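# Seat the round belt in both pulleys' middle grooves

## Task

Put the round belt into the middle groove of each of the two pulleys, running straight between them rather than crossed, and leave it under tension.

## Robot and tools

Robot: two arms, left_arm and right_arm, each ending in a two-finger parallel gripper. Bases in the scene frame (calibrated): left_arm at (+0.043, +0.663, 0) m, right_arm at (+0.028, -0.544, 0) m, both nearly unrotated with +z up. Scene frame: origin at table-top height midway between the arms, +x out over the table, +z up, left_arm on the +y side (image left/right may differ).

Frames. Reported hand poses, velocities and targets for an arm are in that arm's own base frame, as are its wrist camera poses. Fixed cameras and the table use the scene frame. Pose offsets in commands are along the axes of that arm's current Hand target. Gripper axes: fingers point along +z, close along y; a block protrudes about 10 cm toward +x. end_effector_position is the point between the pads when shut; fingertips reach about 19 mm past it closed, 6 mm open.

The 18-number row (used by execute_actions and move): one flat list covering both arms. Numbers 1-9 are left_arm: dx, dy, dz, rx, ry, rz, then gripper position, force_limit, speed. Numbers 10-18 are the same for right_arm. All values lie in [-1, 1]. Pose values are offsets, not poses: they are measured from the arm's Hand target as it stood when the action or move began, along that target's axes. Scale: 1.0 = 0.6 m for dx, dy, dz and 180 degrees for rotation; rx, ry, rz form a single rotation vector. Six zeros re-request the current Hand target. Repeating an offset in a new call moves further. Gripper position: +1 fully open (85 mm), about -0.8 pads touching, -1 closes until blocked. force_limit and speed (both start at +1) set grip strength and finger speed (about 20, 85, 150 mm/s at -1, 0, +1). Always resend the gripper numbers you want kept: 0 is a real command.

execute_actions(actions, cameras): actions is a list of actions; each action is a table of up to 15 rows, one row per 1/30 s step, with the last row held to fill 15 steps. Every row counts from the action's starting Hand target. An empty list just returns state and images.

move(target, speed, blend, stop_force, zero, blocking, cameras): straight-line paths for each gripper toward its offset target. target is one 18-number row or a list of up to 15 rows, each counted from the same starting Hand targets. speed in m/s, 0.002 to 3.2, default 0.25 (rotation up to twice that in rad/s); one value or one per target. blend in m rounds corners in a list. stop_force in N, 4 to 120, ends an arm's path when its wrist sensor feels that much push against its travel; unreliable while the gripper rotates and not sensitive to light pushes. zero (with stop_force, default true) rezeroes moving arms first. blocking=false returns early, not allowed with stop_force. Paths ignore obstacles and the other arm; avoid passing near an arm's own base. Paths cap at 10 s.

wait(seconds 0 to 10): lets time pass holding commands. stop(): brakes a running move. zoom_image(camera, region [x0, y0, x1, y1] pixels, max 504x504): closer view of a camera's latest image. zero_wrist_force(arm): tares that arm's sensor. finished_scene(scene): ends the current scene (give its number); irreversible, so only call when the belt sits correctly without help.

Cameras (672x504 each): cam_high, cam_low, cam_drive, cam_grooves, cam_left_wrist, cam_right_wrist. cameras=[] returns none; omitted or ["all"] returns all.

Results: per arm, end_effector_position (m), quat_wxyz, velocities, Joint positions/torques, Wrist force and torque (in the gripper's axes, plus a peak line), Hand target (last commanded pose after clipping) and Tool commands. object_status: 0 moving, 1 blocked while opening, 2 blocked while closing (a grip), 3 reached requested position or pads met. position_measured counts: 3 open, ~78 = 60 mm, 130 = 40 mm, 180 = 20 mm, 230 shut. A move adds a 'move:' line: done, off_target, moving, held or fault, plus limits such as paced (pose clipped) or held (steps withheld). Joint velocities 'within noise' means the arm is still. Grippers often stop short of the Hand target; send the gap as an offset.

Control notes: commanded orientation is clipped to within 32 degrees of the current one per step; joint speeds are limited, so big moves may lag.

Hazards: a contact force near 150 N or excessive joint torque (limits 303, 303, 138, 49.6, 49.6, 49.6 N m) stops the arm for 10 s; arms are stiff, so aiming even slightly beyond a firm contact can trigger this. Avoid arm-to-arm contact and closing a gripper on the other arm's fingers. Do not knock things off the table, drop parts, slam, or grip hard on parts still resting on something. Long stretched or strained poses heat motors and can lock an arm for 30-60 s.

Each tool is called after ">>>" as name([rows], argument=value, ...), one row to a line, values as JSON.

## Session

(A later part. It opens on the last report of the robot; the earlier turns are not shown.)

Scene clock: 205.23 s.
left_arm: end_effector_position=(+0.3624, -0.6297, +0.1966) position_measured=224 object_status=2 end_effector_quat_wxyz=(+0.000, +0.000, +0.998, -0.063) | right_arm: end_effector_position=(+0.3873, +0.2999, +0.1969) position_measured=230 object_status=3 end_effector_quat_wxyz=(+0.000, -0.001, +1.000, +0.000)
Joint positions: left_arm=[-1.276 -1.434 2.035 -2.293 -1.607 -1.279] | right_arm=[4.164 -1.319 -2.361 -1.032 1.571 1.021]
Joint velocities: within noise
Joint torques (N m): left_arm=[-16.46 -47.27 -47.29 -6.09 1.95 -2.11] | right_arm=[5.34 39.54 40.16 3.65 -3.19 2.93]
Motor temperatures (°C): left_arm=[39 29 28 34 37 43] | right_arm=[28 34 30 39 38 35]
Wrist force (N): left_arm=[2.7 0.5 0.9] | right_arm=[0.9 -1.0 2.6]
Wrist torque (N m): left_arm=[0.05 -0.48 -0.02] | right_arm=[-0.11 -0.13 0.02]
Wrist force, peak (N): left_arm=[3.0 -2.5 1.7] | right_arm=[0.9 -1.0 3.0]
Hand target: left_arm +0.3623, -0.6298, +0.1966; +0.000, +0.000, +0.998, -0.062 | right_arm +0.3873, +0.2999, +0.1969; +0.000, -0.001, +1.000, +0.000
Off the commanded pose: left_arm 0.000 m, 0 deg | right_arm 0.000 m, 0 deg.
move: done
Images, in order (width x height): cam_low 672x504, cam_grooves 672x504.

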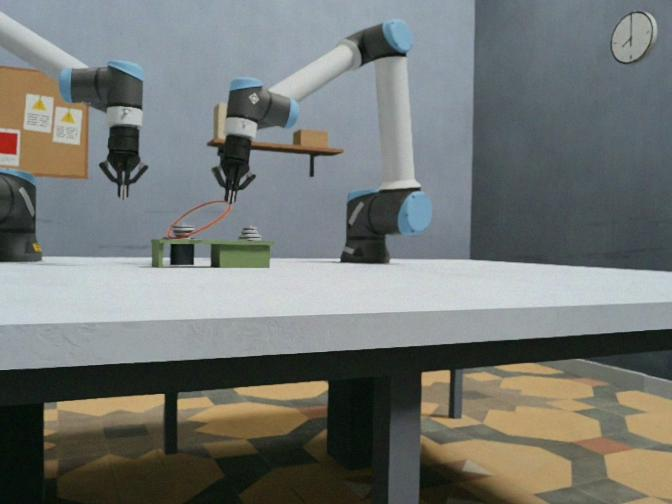

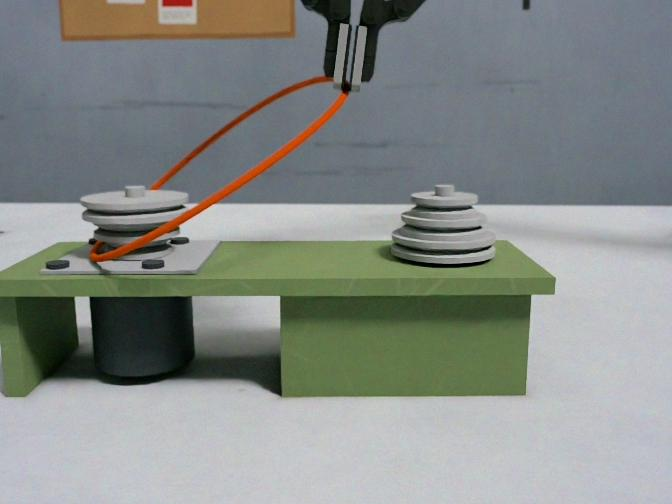

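>>> move([
  [0,-0.05,0.0,0,0,0,-1,-0.2,-0.7,0,0,0,0,0,0,-1,-0.2,-0.9],
  [0,-0.05,-0.1,0.09,0,0,-1,-0.2,-0.7,0,0,0,0,0,0,-1,-0.2,-0.9],
  [0,0.029,-0.1715,0.18,0,0,-1,-0.2,-0.7,0,0,0,0,0,0,-1,-0.2,-0.9],
], speed=0.15)

>>> zoom_image(camera="cam_low", region=[140, 130, 290, 280])

Scene clock: 208.07 s.
left_arm: end_effector_position=(+0.3624, -0.5996, +0.2965) position_measured=224 object_status=2 end_effector_quat_wxyz=(+0.000, +0.000, +0.941, -0.338) | right_arm: end_effector_position=(+0.3873, +0.2999, +0.1969) position_measured=230 object_status=3 end_effector_quat_wxyz=(+0.000, -0.001, +1.000, +0.000)
Joint positions: left_arm=[-1.177 -1.605 2.265 -2.882 -1.817 -1.261] | right_arm=[4.164 -1.319 -2.361 -1.032 1.571 1.021]
Joint velocities: within noise
Joint torques (N m): left_arm=[-8.99 -18.92 -44.9 -8.14 -0.25 -2.46] | right_arm=[4.02 42.11 46.76 5.48 -3.06 2.78]
Motor temperatures (°C): left_arm=[39 29 28 34 37 43] | right_arm=[28 34 30 39 38 35]
Wrist force (N): left_arm=[2.0 1.2 0.6] | right_arm=[0.4 -0.6 2.4]
Wrist torque (N m): left_arm=[0.15 -0.36 -0.03] | right_arm=[-0.04 -0.05 0.02]
Wrist force, peak (N): left_arm=[2.8 -2.3 3.0] | right_arm=[1.2 -0.8 3.0]
Hand target: left_arm +0.3623, -0.5997, +0.2965; +0.000, +0.000, +0.941, -0.338 | right_arm +0.3873, +0.2999, +0.1969; +0.000, -0.001, +1.000, +0.000
Off the commanded pose: left_arm 0.000 m, 0 deg | right_arm 0.000 m, 0 deg.
move: done

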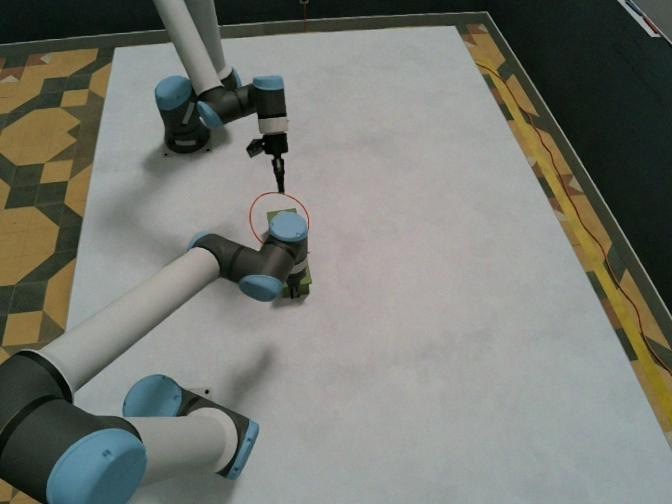

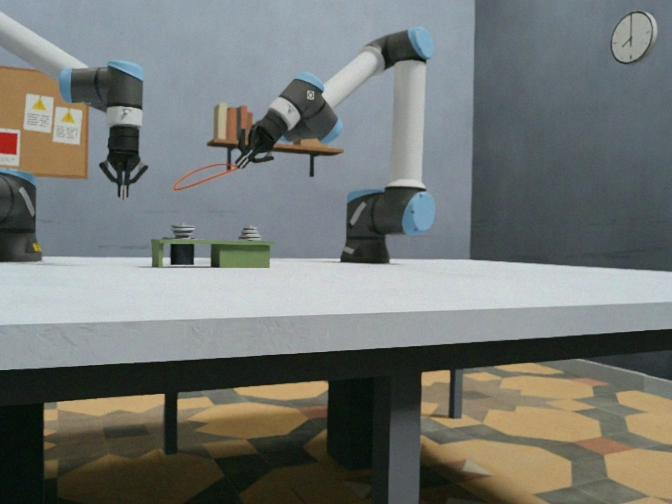

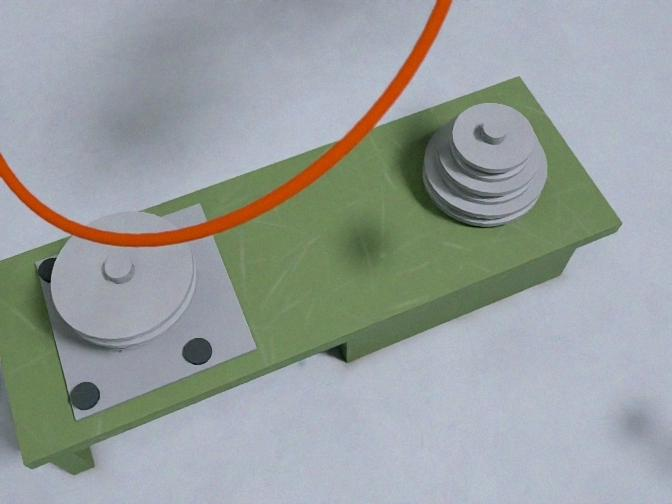

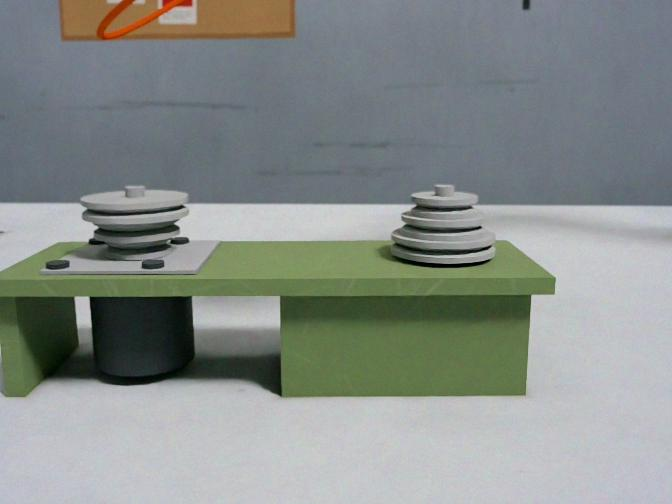

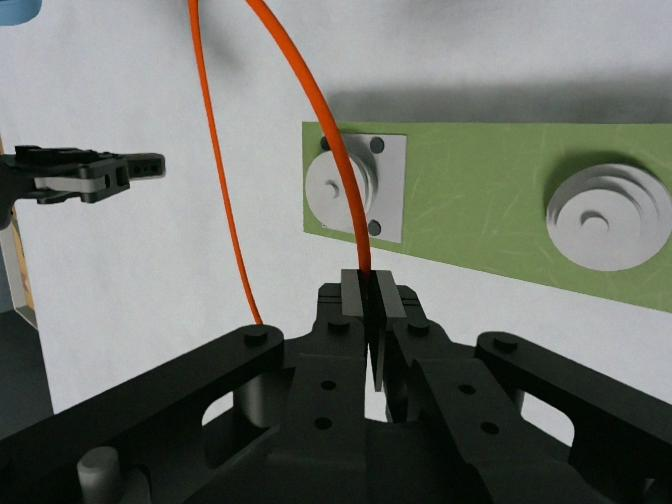

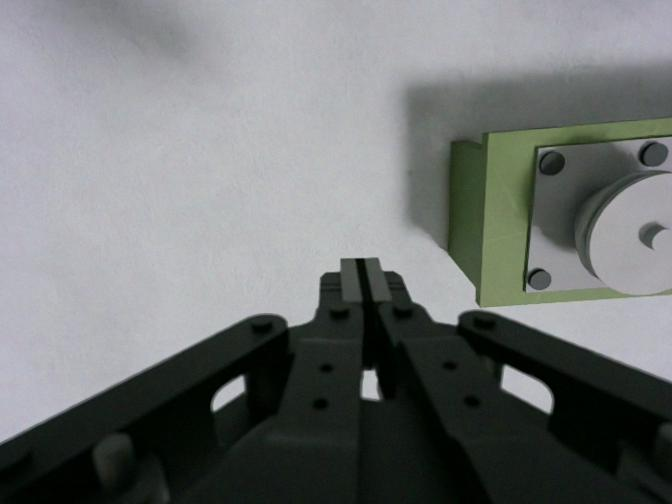

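Scaled by 3.360 from the camera's 672x504 image, which has a finer 960x720 frame.

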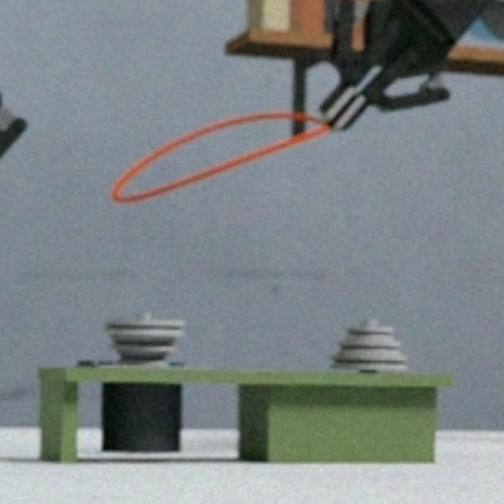

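>>> move(target=[0,0,0,0,0,0,-1,-0.2,-0.7,0,0.0967,-0.1517,-0.25,0,0,0.2,-0.2,-0.5], speed=0.15, cameras=["cam_grooves","cam_low","cam_right_wrist","cam_left_wrist"])

>>> zoom_image(camera="cam_low", region=[80, 100, 290, 280])

Scene clock: 211.37 s.
left_arm: end_effector_position=(+0.3623, -0.5997, +0.2965) position_measured=224 object_status=2 end_effector_quat_wxyz=(+0.000, +0.000, +0.941, -0.338) | right_arm: end_effector_position=(+0.3872, +0.3579, +0.2877) position_measured=104 object_status=3 end_effector_quat_wxyz=(-0.001, -0.001, +0.924, +0.382)
Joint positions: left_arm=[-1.177 -1.605 2.265 -2.883 -1.817 -1.262] | right_arm=[3.956 -1.295 -2.51 -0.28 2.078 0.981]
Joint velocities: within noise
Joint torques (N m): left_arm=[-14.29 -19.21 -48.33 -4.67 -3.64 -2.53] | right_arm=[5.85 35.55 45.85 8.55 1.67 -2.33]
Motor temperatures (°C): left_arm=[39 29 28 34 37 43] | right_arm=[28 34 30 39 38 35]
Wrist force (N): left_arm=[2.0 1.4 0.7] | right_arm=[1.2 -1.4 1.8]
Wrist torque (N m): left_arm=[0.19 -0.38 -0.03] | right_arm=[-0.16 -0.29 0.19]
Wrist force, peak (N): left_arm=[2.1 1.7 0.5] | right_arm=[0.9 -0.7 3.4]
Hand target: left_arm +0.3623, -0.5997, +0.2965; +0.000, +0.000, +0.941, -0.338 | right_arm +0.3872, +0.3579, +0.2879; +0.000, -0.001, +0.924, +0.383
Off the commanded pose: left_arm 0.000 m, 0 deg | right_arm 0.000 m, 0 deg.
move: done
Images, in order (width x height): cam_low 672x504, cam_grooves 672x504, cam_left_wrist 672x504, cam_right_wrist 672x504.

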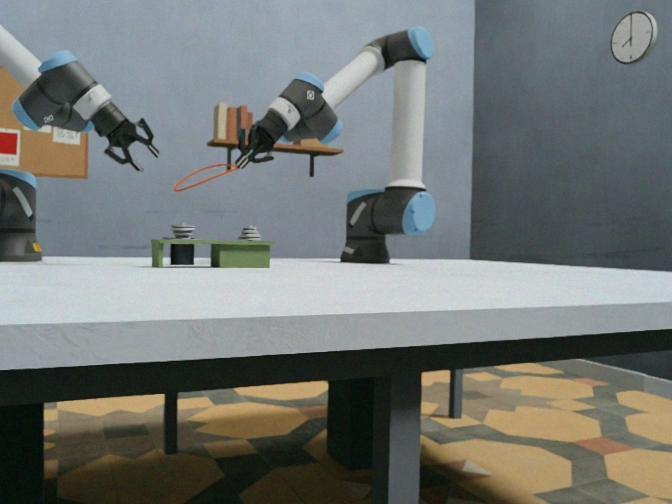

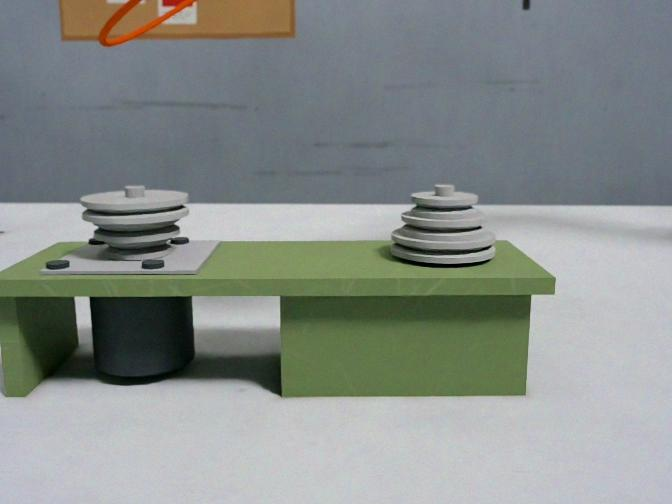

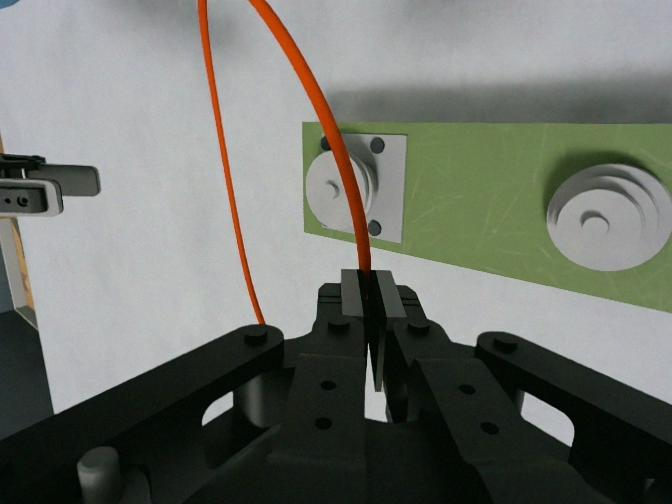

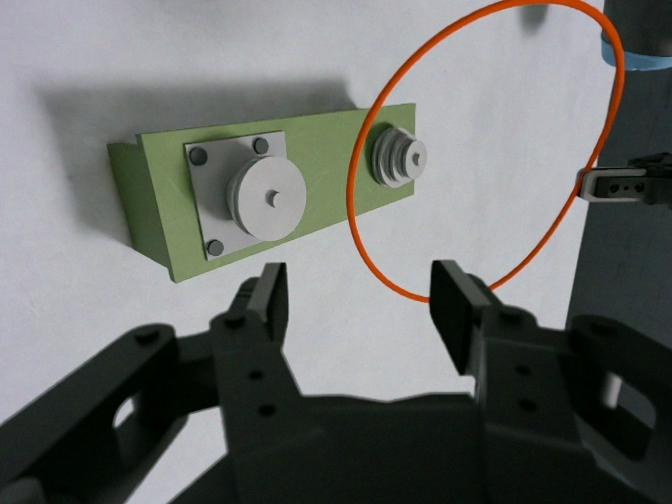

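Scaled by 2.400 from the camera's 672x504 image, which has a finer 960x720 frame.

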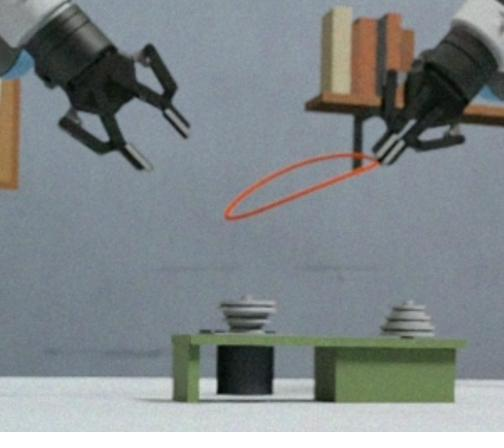

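>>> move(target=[0,0,0,0,0,0,-1,-0.2,-0.7,0.0217,0,0.158,0,0,0,0.2,-0.2,-0.5], speed=0.1, cameras=["cam_low","cam_right_wrist"])

>>> zoom_image(camera="cam_low", region=[130, 130, 250, 230])

Scene clock: 213.00 s.
left_arm: end_effector_position=(+0.3623, -0.5997, +0.2965) position_measured=224 object_status=2 end_effector_quat_wxyz=(+0.000, +0.000, +0.941, -0.338) | right_arm: end_effector_position=(+0.3740, +0.4248, +0.2207) position_measured=104 object_status=3 end_effector_quat_wxyz=(-0.001, -0.001, +0.924, +0.382)
Joint positions: left_arm=[-1.177 -1.605 2.265 -2.883 -1.817 -1.262] | right_arm=[4.092 -1.487 -2.548 0.004 1.996 1.101]
Joint velocities: within noise
Joint torques (N m): left_arm=[-13.55 -17.5 -46.98 -5.16 -3.08 -2.56] | right_arm=[6.57 15.73 38.53 7.82 4.23 -1.58]
Motor temperatures (°C): left_arm=[39 29 28 34 37 43] | right_arm=[28 34 30 39 38 35]
Wrist force (N): left_arm=[1.9 1.5 0.8] | right_arm=[1.3 -1.1 1.8]
Wrist torque (N m): left_arm=[0.20 -0.34 -0.03] | right_arm=[-0.13 -0.33 0.20]
Wrist force, peak (N): left_arm=[2.2 1.6 0.8] | right_arm=[1.5 -1.5 3.3]
Hand target: left_arm +0.3623, -0.5997, +0.2965; +0.000, +0.000, +0.941, -0.338 | right_arm +0.3740, +0.4249, +0.2208; +0.000, -0.001, +0.924, +0.383
Off the commanded pose: left_arm 0.000 m, 0 deg | right_arm 0.000 m, 0 deg.
move: done
Images, in order (width x height): cam_low 672x504, cam_right_wrist 672x504.

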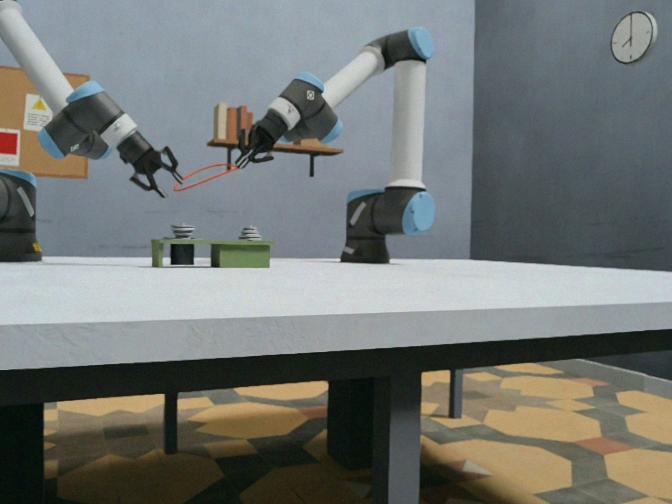

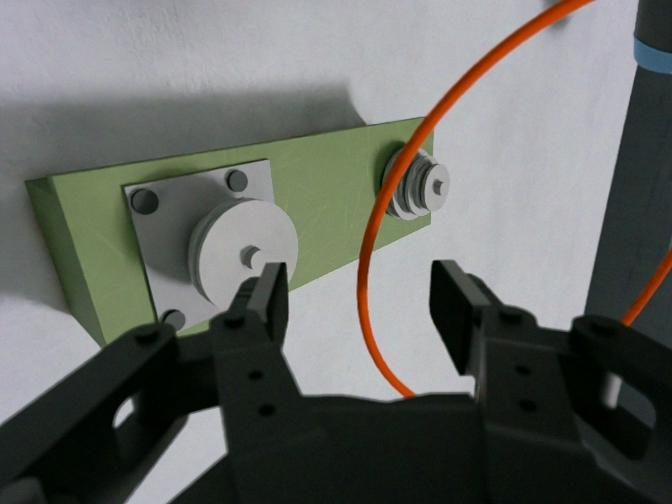

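Scaled by 4.200 from the camera's 672x504 image, which has a finer 960x720 frame.

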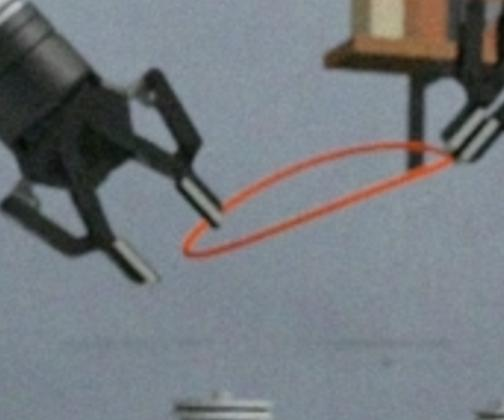

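>>> move(target=[0,0,0,0,0,0,-1,-0.2,-0.7,0,0,-0.004,0,0,0,-1,-0.2,-0.7], cameras=["cam_low","cam_right_wrist"])

>>> zoom_image(camera="cam_low", region=[130, 130, 250, 230])

Scene clock: 214.53 s.
left_arm: end_effector_position=(+0.3623, -0.5997, +0.2965) position_measured=224 object_status=2 end_effector_quat_wxyz=(+0.000, +0.000, +0.941, -0.338) | right_arm: end_effector_position=(+0.3740, +0.4232, +0.2226) position_measured=224 object_status=2 end_effector_quat_wxyz=(+0.000, -0.001, +0.924, +0.383)
Joint positions: left_arm=[-1.177 -1.605 2.265 -2.883 -1.817 -1.262] | right_arm=[4.089 -1.481 -2.548 -0.003 1.997 1.099]
Joint velocities: within noise
Joint torques (N m): left_arm=[-13.76 -20 -46.45 -4.73 -3.46 -2.45] | right_arm=[5.62 16.5 24.86 7.78 1.77 0.91]
Motor temperatures (°C): left_arm=[39 29 28 34 37 43] | right_arm=[28 34 30 39 38 35]
Wrist force (N): left_arm=[1.8 1.2 0.4] | right_arm=[0.8 -1.5 1.1]
Wrist torque (N m): left_arm=[0.14 -0.34 -0.03] | right_arm=[-0.18 -0.25 0.20]
Wrist force, peak (N): left_arm=[2.4 1.6 0.6] | right_arm=[1.2 -1.4 1.9]
Hand target: left_arm +0.3623, -0.5997, +0.2965; +0.000, +0.000, +0.941, -0.338 | right_arm +0.3740, +0.4232, +0.2225; +0.000, -0.001, +0.924, +0.383
Off the commanded pose: left_arm 0.000 m, 0 deg | right_arm 0.000 m, 0 deg.
move: done
Images, in order (width x height): cam_low 672x504, cam_right_wrist 672x504.

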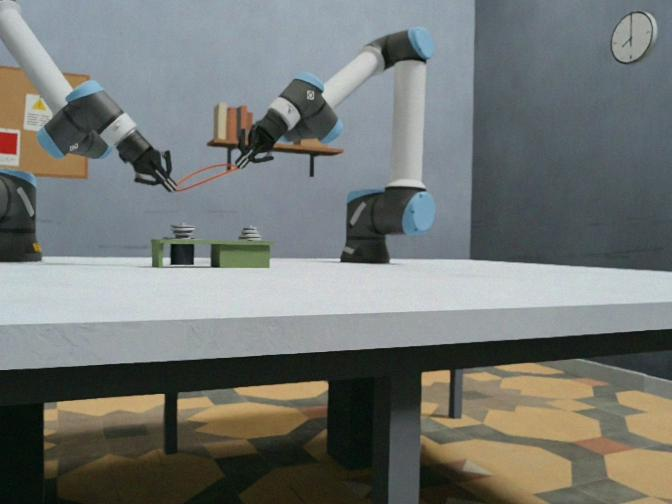

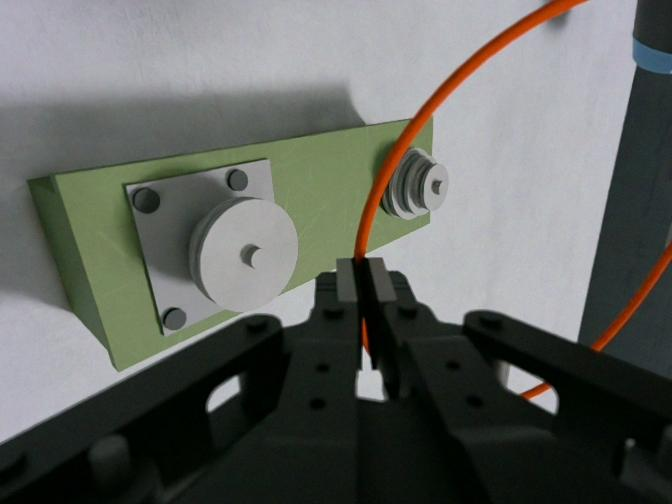

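Scaled by 4.200 from the camera's 672x504 image, which has a finer 960x720 frame.

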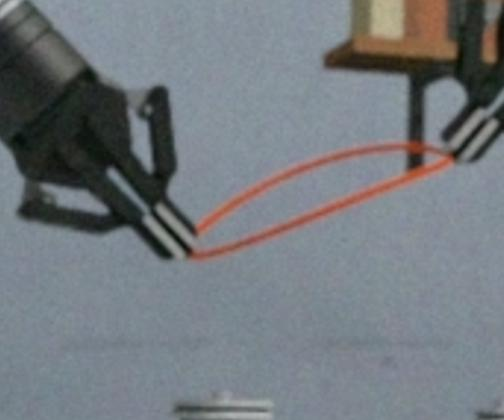

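>>> move([
  [0,0.102,0.187,0,0,0,-1,-0.2,-0.7,-0.0217,-0.105,0.019,0,0,0,-1,-0.2,-0.7],
  [0,0.172,0.270,0,0,0,-1,-0.2,-0.7,-0.0217,-0.1812,0.0952,0,0,0,-1,-0.2,-0.7],
], speed=0.1)

>>> zoom_image(camera="cam_low", region=[140, 190, 290, 280])

>>> zoom_image(camera="cam_grooves", region=[0, 120, 400, 300])

Scene clock: 217.33 s.
left_arm: end_effector_position=(+0.3620, -0.6234, +0.1139) position_measured=224 object_status=0 end_effector_quat_wxyz=(+0.000, +0.000, +0.941, -0.339) | right_arm: end_effector_position=(+0.3871, +0.3867, +0.1052) position_measured=224 object_status=2 end_effector_quat_wxyz=(-0.001, -0.001, +0.924, +0.382)
Joint positions: left_arm=[-1.194 -1.267 2.353 -3.312 -1.808 -1.275] | right_arm=[4.006 -1.783 -2.63 0.35 2.049 1.027]
Joint velocities: within noise
Joint torques (N m): left_arm=[2.87 -56.35 -26.33 -6.67 -1.01 -0.47] | right_arm=[11.06 21.9 25.13 8.1 1.02 1.65]
Motor temperatures (°C): left_arm=[39 29 28 34 37 43] | right_arm=[28 33 30 39 38 35]
Wrist force (N): left_arm=[2.3 1.6 0.8] | right_arm=[1.0 -0.7 2.1]
Wrist torque (N m): left_arm=[0.22 -0.44 -0.05] | right_arm=[-0.05 -0.24 0.19]
Wrist force, peak (N): left_arm=[33.4 -19.5 -108.7] | right_arm=[1.2 -2.8 3.1]
Hand target: left_arm +0.3620, -0.6234, +0.1139; +0.000, +0.000, +0.941, -0.339 (not the last commanded pose) | right_arm +0.3871, +0.3867, +0.1053; +0.000, -0.001, +0.924, +0.383
Tool commands: left_gripper/position=-1.0 left_gripper/force_limit=-0.2 left_gripper/speed=-0.701961 right_gripper/position=-1.0 right_gripper/force_limit=-0.2 right_gripper/speed=-0.7
Off the commanded pose: left_arm 0.008 m, 0 deg | right_arm 0.000 m, 0 deg.
FORCE FAULT: contact force on the left arm reached its limit, and that arm stopped. The contact can be on any part of that arm, not only on its tool. That arm's remaining commands of this call were not run. That arm is still stopped at the end of this call. That arm stays stopped for about 10 more seconds. Until then a move that you send moves the other arm only, and its call returns only when the move has ended. Once the stop has ended, the next robot result says so. If the stop ends while you think or write, that arm runs what you send next, counted from a new Hand target: where the arm stands when the stop ends. While its stop runs, that arm takes no new command, but its gripper still runs the gripper command that each later call begins with. Until it ends, the stop uses up actions while you think or wait. An arm that is not stopped still takes commands.
move: fault (left_arm)

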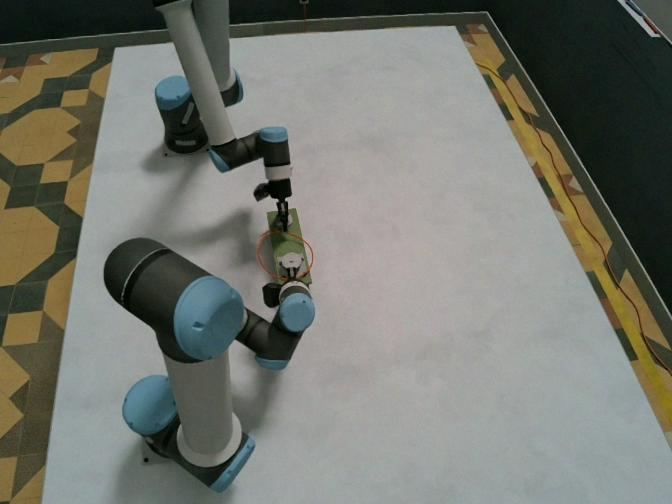

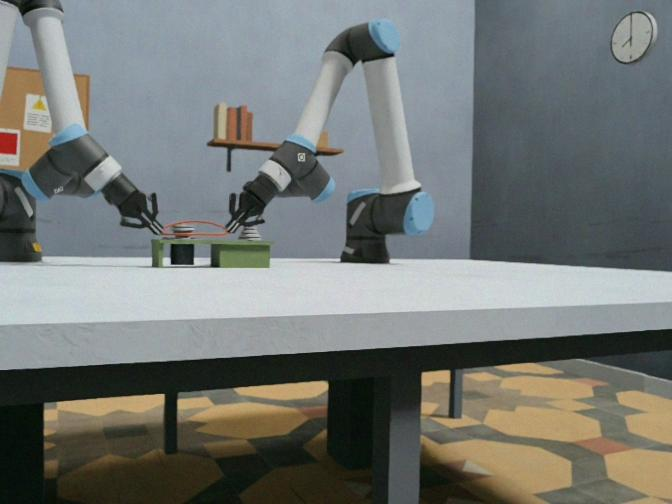

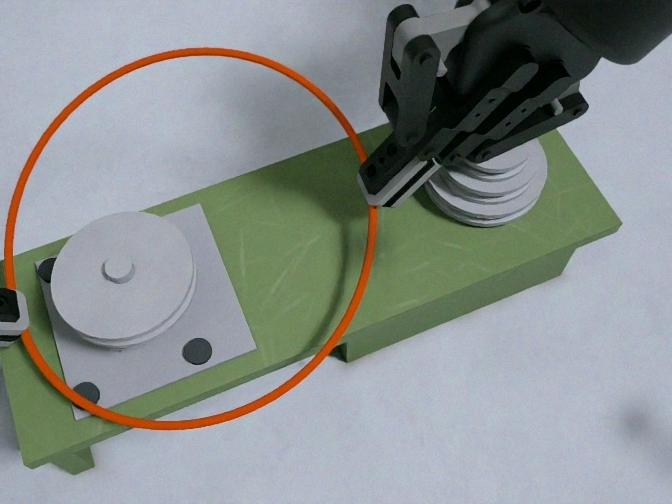

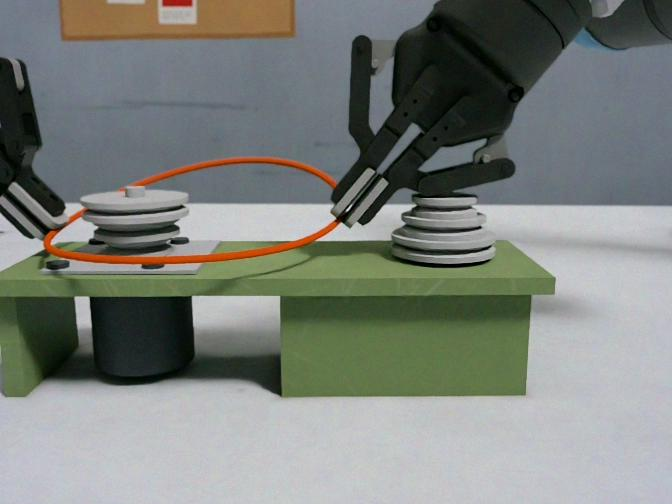

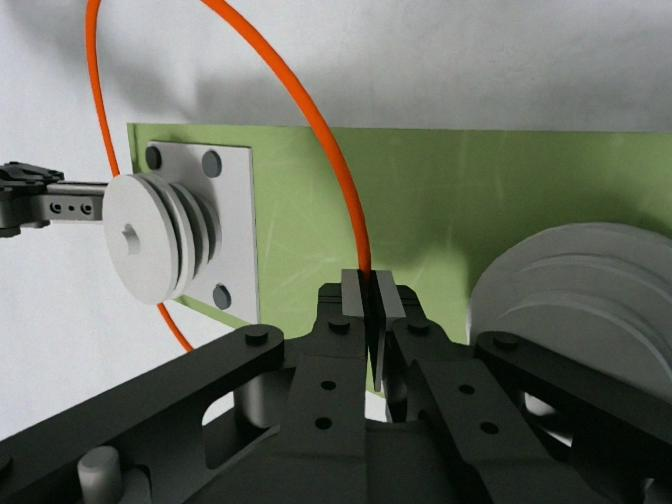

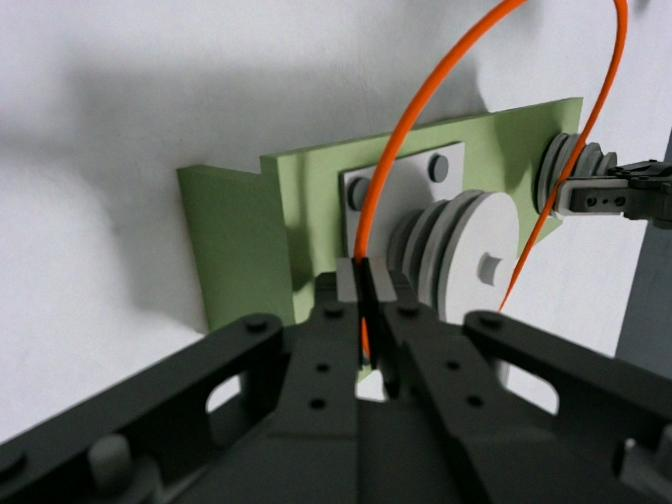

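Scaled by 3.360 from the camera's 672x504 image, which has a finer 960x720 frame.

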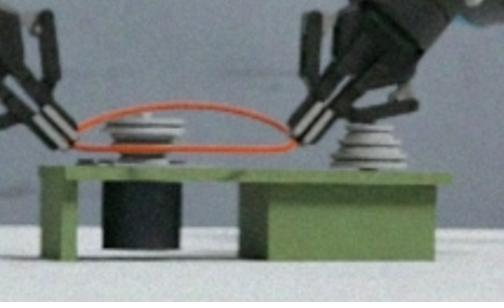

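Scaled by 1.260 from the camera's 672x504 image, which has a finer 960x720 frame.

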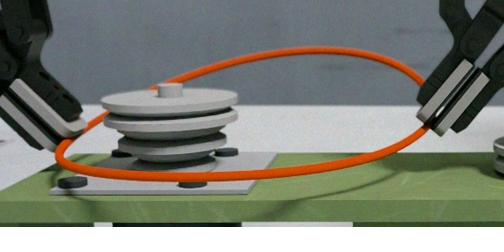

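>>> wait(seconds=10, cameras=[])

>>> execute_actions(actions=[], cameras=[])

Scene clock: 227.77 s.
left_arm: end_effector_position=(+0.3620, -0.6234, +0.1139) position_measured=224 object_status=2 end_effector_quat_wxyz=(+0.000, +0.000, +0.941, -0.339) | right_arm: end_effector_position=(+0.3871, +0.3867, +0.1053) position_measured=224 object_status=2 end_effector_quat_wxyz=(+0.000, -0.001, +0.924, +0.383)
Joint positions: left_arm=[-1.194 -1.267 2.353 -3.312 -1.808 -1.275] | right_arm=[4.006 -1.783 -2.63 0.35 2.049 1.027]
Joint velocities: within noise
Joint torques (N m): left_arm=[-0.55 -53.41 -26.24 -6.53 -0.79 -0.59] | right_arm=[8.75 23.97 12.15 2.73 3.26 -1.14]
Motor temperatures (°C): left_arm=[39 29 28 34 37 43] | right_arm=[28 33 30 39 38 35]
Wrist force (N): left_arm=[2.1 1.4 0.6] | right_arm=[0.8 -1.2 2.1]
Wrist torque (N m): left_arm=[0.19 -0.41 -0.05] | right_arm=[-0.14 -0.22 0.19]
Wrist force, peak (N): left_arm=[2.2 1.9 0.8] | right_arm=[1.3 -1.6 2.1]
Hand target: left_arm +0.3620, -0.6234, +0.1139; +0.000, +0.000, +0.941, -0.339 (not the last commanded pose) | right_arm +0.3871, +0.3867, +0.1053; +0.000, -0.001, +0.924, +0.383
Tool commands: left_gripper/position=-1.0 left_gripper/force_limit=-0.2 left_gripper/speed=-0.701961 right_gripper/position=-1.0 right_gripper/force_limit=-0.2 right_gripper/speed=-0.7
Off the commanded pose: left_arm 0.008 m, 0 deg | right_arm 0.000 m, 0 deg.
FORCE FAULT, CONTINUED: the left arm's stop, for the force fault that an earlier result reported, is over. The rest of the stop counts as 19 of the actions that you can send in this scene. That arm's target is now where it stood when the stop ended, not its last command. That arm accepts commands again.
wait: 10.00 s; at rest from the start
No camera images: "cameras" was empty.

Scene clock: 227.77 s.
left_arm: end_effector_position=(+0.3620, -0.6234, +0.1139) position_measured=224 object_status=2 end_effector_quat_wxyz=(+0.000, +0.000, +0.941, -0.339) | right_arm: end_effector_position=(+0.3871, +0.3867, +0.1053) position_measured=224 object_status=2 end_effector_quat_wxyz=(+0.000, -0.001, +0.924, +0.383)
Joint positions: left_arm=[-1.194 -1.267 2.353 -3.312 -1.808 -1.275] | right_arm=[4.006 -1.783 -2.63 0.35 2.049 1.027]
Joint velocities: within noise
Joint torques (N m): left_arm=[-0.55 -53.41 -26.24 -6.53 -0.79 -0.59] | right_arm=[8.75 23.97 12.15 2.73 3.26 -1.14]
Motor temperatures (°C): left_arm=[39 29 28 34 37 43] | right_arm=[28 33 30 39 38 35]
Wrist force (N): left_arm=[2.1 1.4 0.6] | right_arm=[0.8 -1.2 2.1]
Wrist torque (N m): left_arm=[0.19 -0.41 -0.05] | right_arm=[-0.14 -0.22 0.19]
Wrist force, peak (N): left_arm=[2.1 1.4 0.6] | right_arm=[0.8 -1.2 2.1]
Hand target: left_arm +0.3620, -0.6234, +0.1139; +0.000, +0.000, +0.941, -0.339 (not the last commanded pose) | right_arm +0.3871, +0.3867, +0.1053; +0.000, -0.001, +0.924, +0.383
Tool commands: left_gripper/position=-1.0 left_gripper/force_limit=-0.2 left_gripper/speed=-0.701961 right_gripper/position=-1.0 right_gripper/force_limit=-0.2 right_gripper/speed=-0.7
Off the commanded pose: left_arm 0.008 m, 0 deg | right_arm 0.000 m, 0 deg.
No camera images: "cameras" was empty.

>>> move([
  [0,-0.06,-0.028,-0.222,0,0,-1,-0.2,-0.7,0,0,0,0,0,0,-1,-0.2,-0.7],
  [0,-0.004,0.015,-0.222,0,0,-1,-0.2,-0.7,0,-0.0062,0.0062,0,0,0,-1,-0.2,-0.7],
], speed=0.1, cameras=["cam_grooves","cam_low","cam_drive"])

>>> zoom_image(camera="cam_low", region=[140, 190, 290, 280])

>>> zoom_image(camera="cam_grooves", region=[0, 120, 400, 300])

Scene clock: 232.30 s.
left_arm: end_effector_position=(+0.3620, -0.6309, +0.1083) position_measured=224 object_status=2 end_effector_quat_wxyz=(+0.000, +0.000, +1.000, +0.004) | right_arm: end_effector_position=(+0.3871, +0.3867, +0.0999) position_measured=224 object_status=2 end_effector_quat_wxyz=(-0.001, -0.001, +0.924, +0.383)
Joint positions: left_arm=[-1.292 -1.306 2.031 -2.289 -1.57 -1.292] | right_arm=[4.006 -1.8 -2.632 0.368 2.049 1.027]
Joint velocities: within noise
Joint torques (N m): left_arm=[8.86 -82.5 -46.46 -5.88 -3.49 -0.48] | right_arm=[5.8 56.45 13.15 2.42 2.73 -0.55]
Motor temperatures (°C): left_arm=[39 29 28 34 37 43] | right_arm=[28 33 30 39 38 35]
Wrist force (N): left_arm=[3.0 0.1 1.3] | right_arm=[0.6 -1.3 1.6]
Wrist torque (N m): left_arm=[0.00 -0.56 0.01] | right_arm=[-0.14 -0.19 0.19]
Wrist force, peak (N): left_arm=[2.9 0.8 3.1] | right_arm=[1.2 -1.2 2.3]
Hand target: left_arm +0.3620, -0.6310, +0.1084; +0.000, +0.000, +1.000, +0.003 | right_arm +0.3871, +0.3867, +0.1000; +0.000, -0.001, +0.924, +0.383
Off the commanded pose: left_arm 0.000 m, 0 deg | right_arm 0.000 m, 0 deg.
move: done
Images, in order (width x height): cam_low 672x504, cam_drive 672x504, cam_grooves 672x504.

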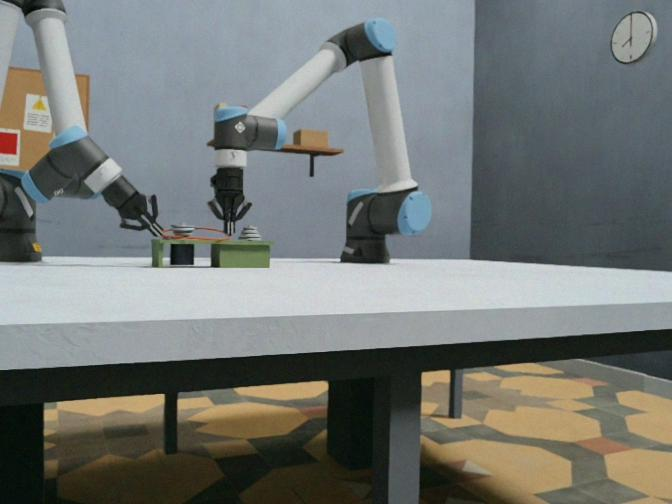

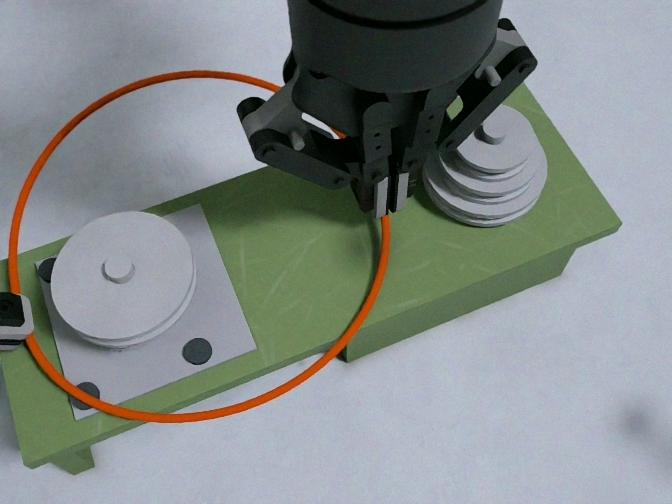

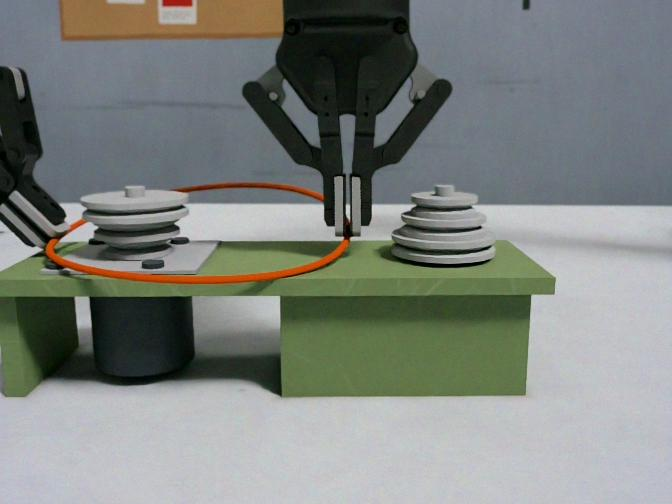

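Scaled by 3.360 from the camera's 672x504 image, which has a finer 960x720 frame.

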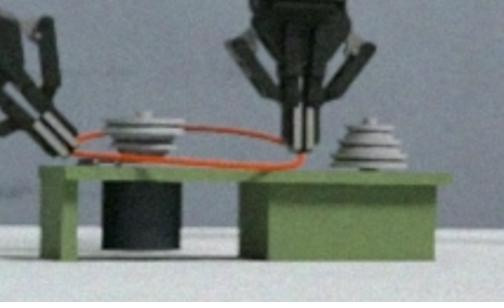

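Scaled by 1.260 from the camera's 672x504 image, which has a finer 960x720 frame.

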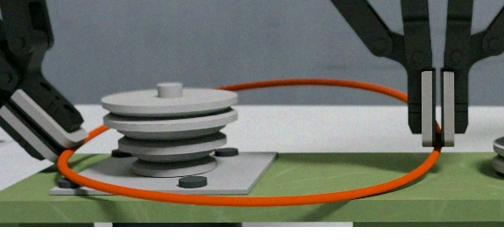

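>>> move([
  [0,0,0,0,-0.08,0,-1,-0.2,-0.7,0,0,0,0,0,0,-1,-0.2,-0.7],
  [0,0.02,-0.0555,0,-0.08,0,-1,-0.2,-0.7,0,0,0,0,0,0,-1,-0.2,-0.7],
  [0,0.118,-0.0555,0,-0.08,0,-1,-0.2,-0.7,0,0,0,0,0,0,-1,-0.2,-0.7],
], speed=0.08, cameras=["cam_grooves","cam_low","cam_drive","cam_right_wrist"])

>>> zoom_image(camera="cam_low", region=[140, 190, 290, 280])

>>> zoom_image(camera="cam_grooves", region=[0, 120, 300, 300])

Scene clock: 235.63 s.
left_arm: end_effector_position=(+0.3622, -0.5603, +0.1423) position_measured=224 object_status=2 end_effector_quat_wxyz=(+0.125, +0.001, +0.992, +0.003) | right_arm: end_effector_position=(+0.3871, +0.3868, +0.1000) position_measured=224 object_status=2 end_effector_quat_wxyz=(+0.000, -0.001, +0.924, +0.383)
Joint positions: left_arm=[-1.371 -1.471 2.195 -2.339 -1.324 -1.364] | right_arm=[4.006 -1.799 -2.632 0.368 2.049 1.027]
Joint velocities: within noise
Joint torques (N m): left_arm=[-14.25 -27.65 -44.82 -0.06 -1.87 -2.23] | right_arm=[4.18 55.68 16.64 2.56 2.37 2.4]
Motor temperatures (°C): left_arm=[39 29 28 34 37 43] | right_arm=[28 33 30 39 38 35]
Wrist force (N): left_arm=[3.2 -8.1 2.9] | right_arm=[-2.4 4.5 7.5]
Wrist torque (N m): left_arm=[0.24 -0.59 0.03] | right_arm=[-0.26 -0.29 0.16]
Wrist force, peak (N): left_arm=[3.5 -8.7 3.1] | right_arm=[-2.7 4.7 8.1]
Hand target: left_arm +0.3621, -0.5604, +0.1422; +0.125, +0.001, +0.992, +0.003 | right_arm +0.3871, +0.3867, +0.1000; +0.000, -0.001, +0.924, +0.383
Off the commanded pose: left_arm 0.000 m, 0 deg | right_arm 0.000 m, 0 deg.
move: done
Images, in order (width x height): cam_low 672x504, cam_drive 672x504, cam_grooves 672x504, cam_right_wrist 672x504.

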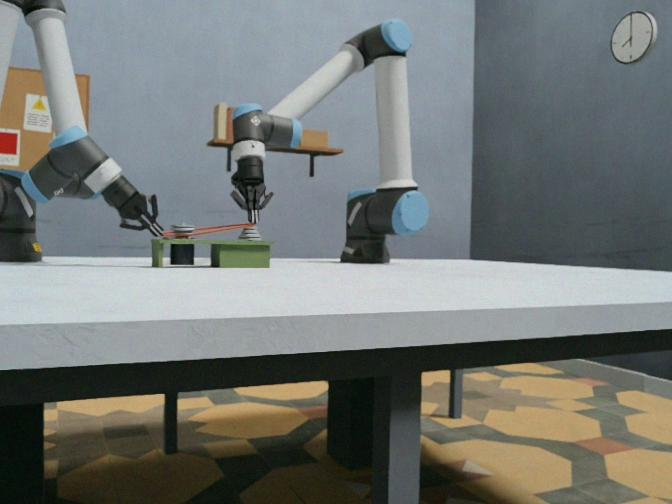

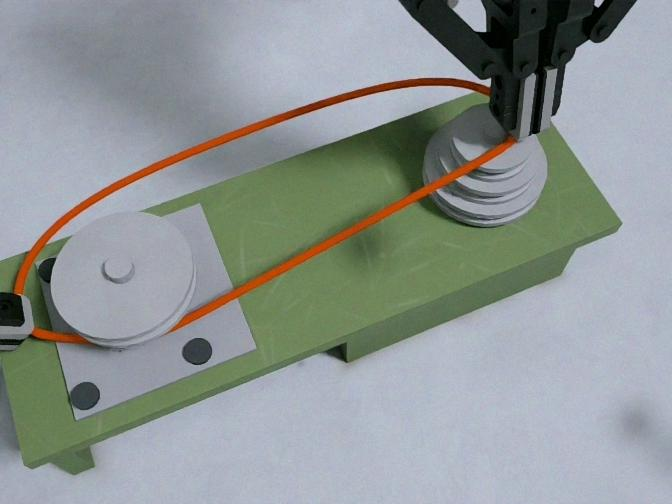

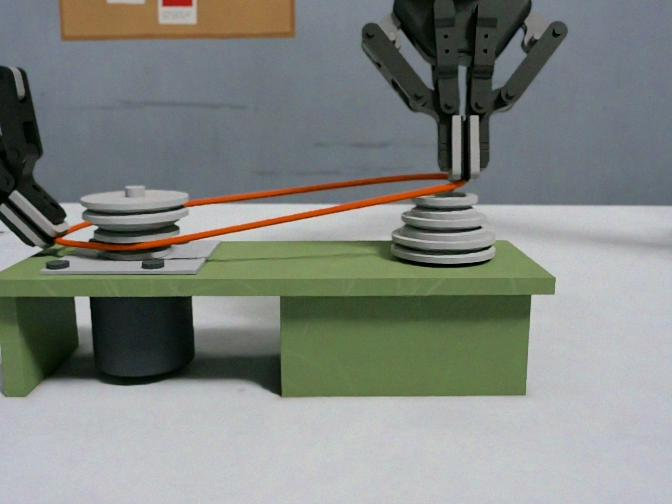

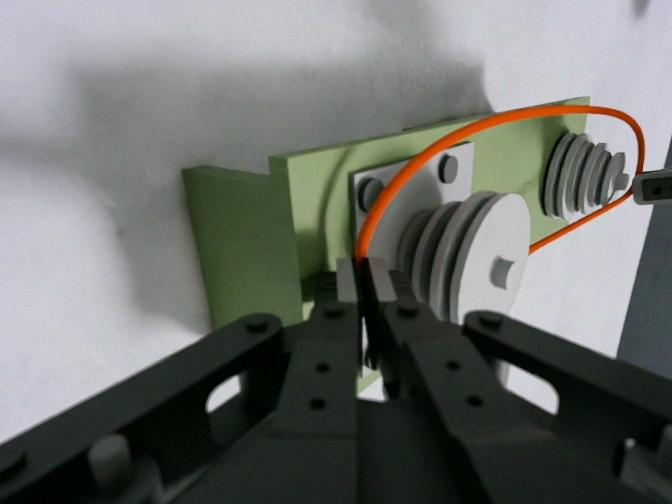

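Scaled by 3.360 from the camera's 672x504 image, which has a finer 960x720 frame.

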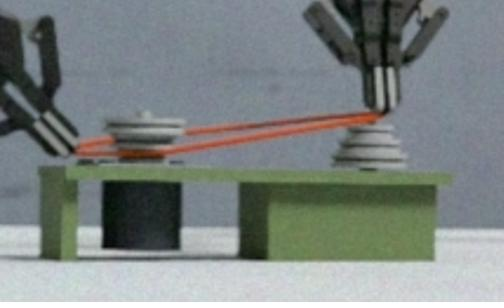

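Scaled by 1.680 from the camera's 672x504 image, which has a finer 960x720 frame.

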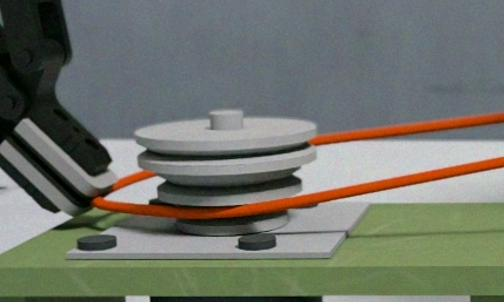

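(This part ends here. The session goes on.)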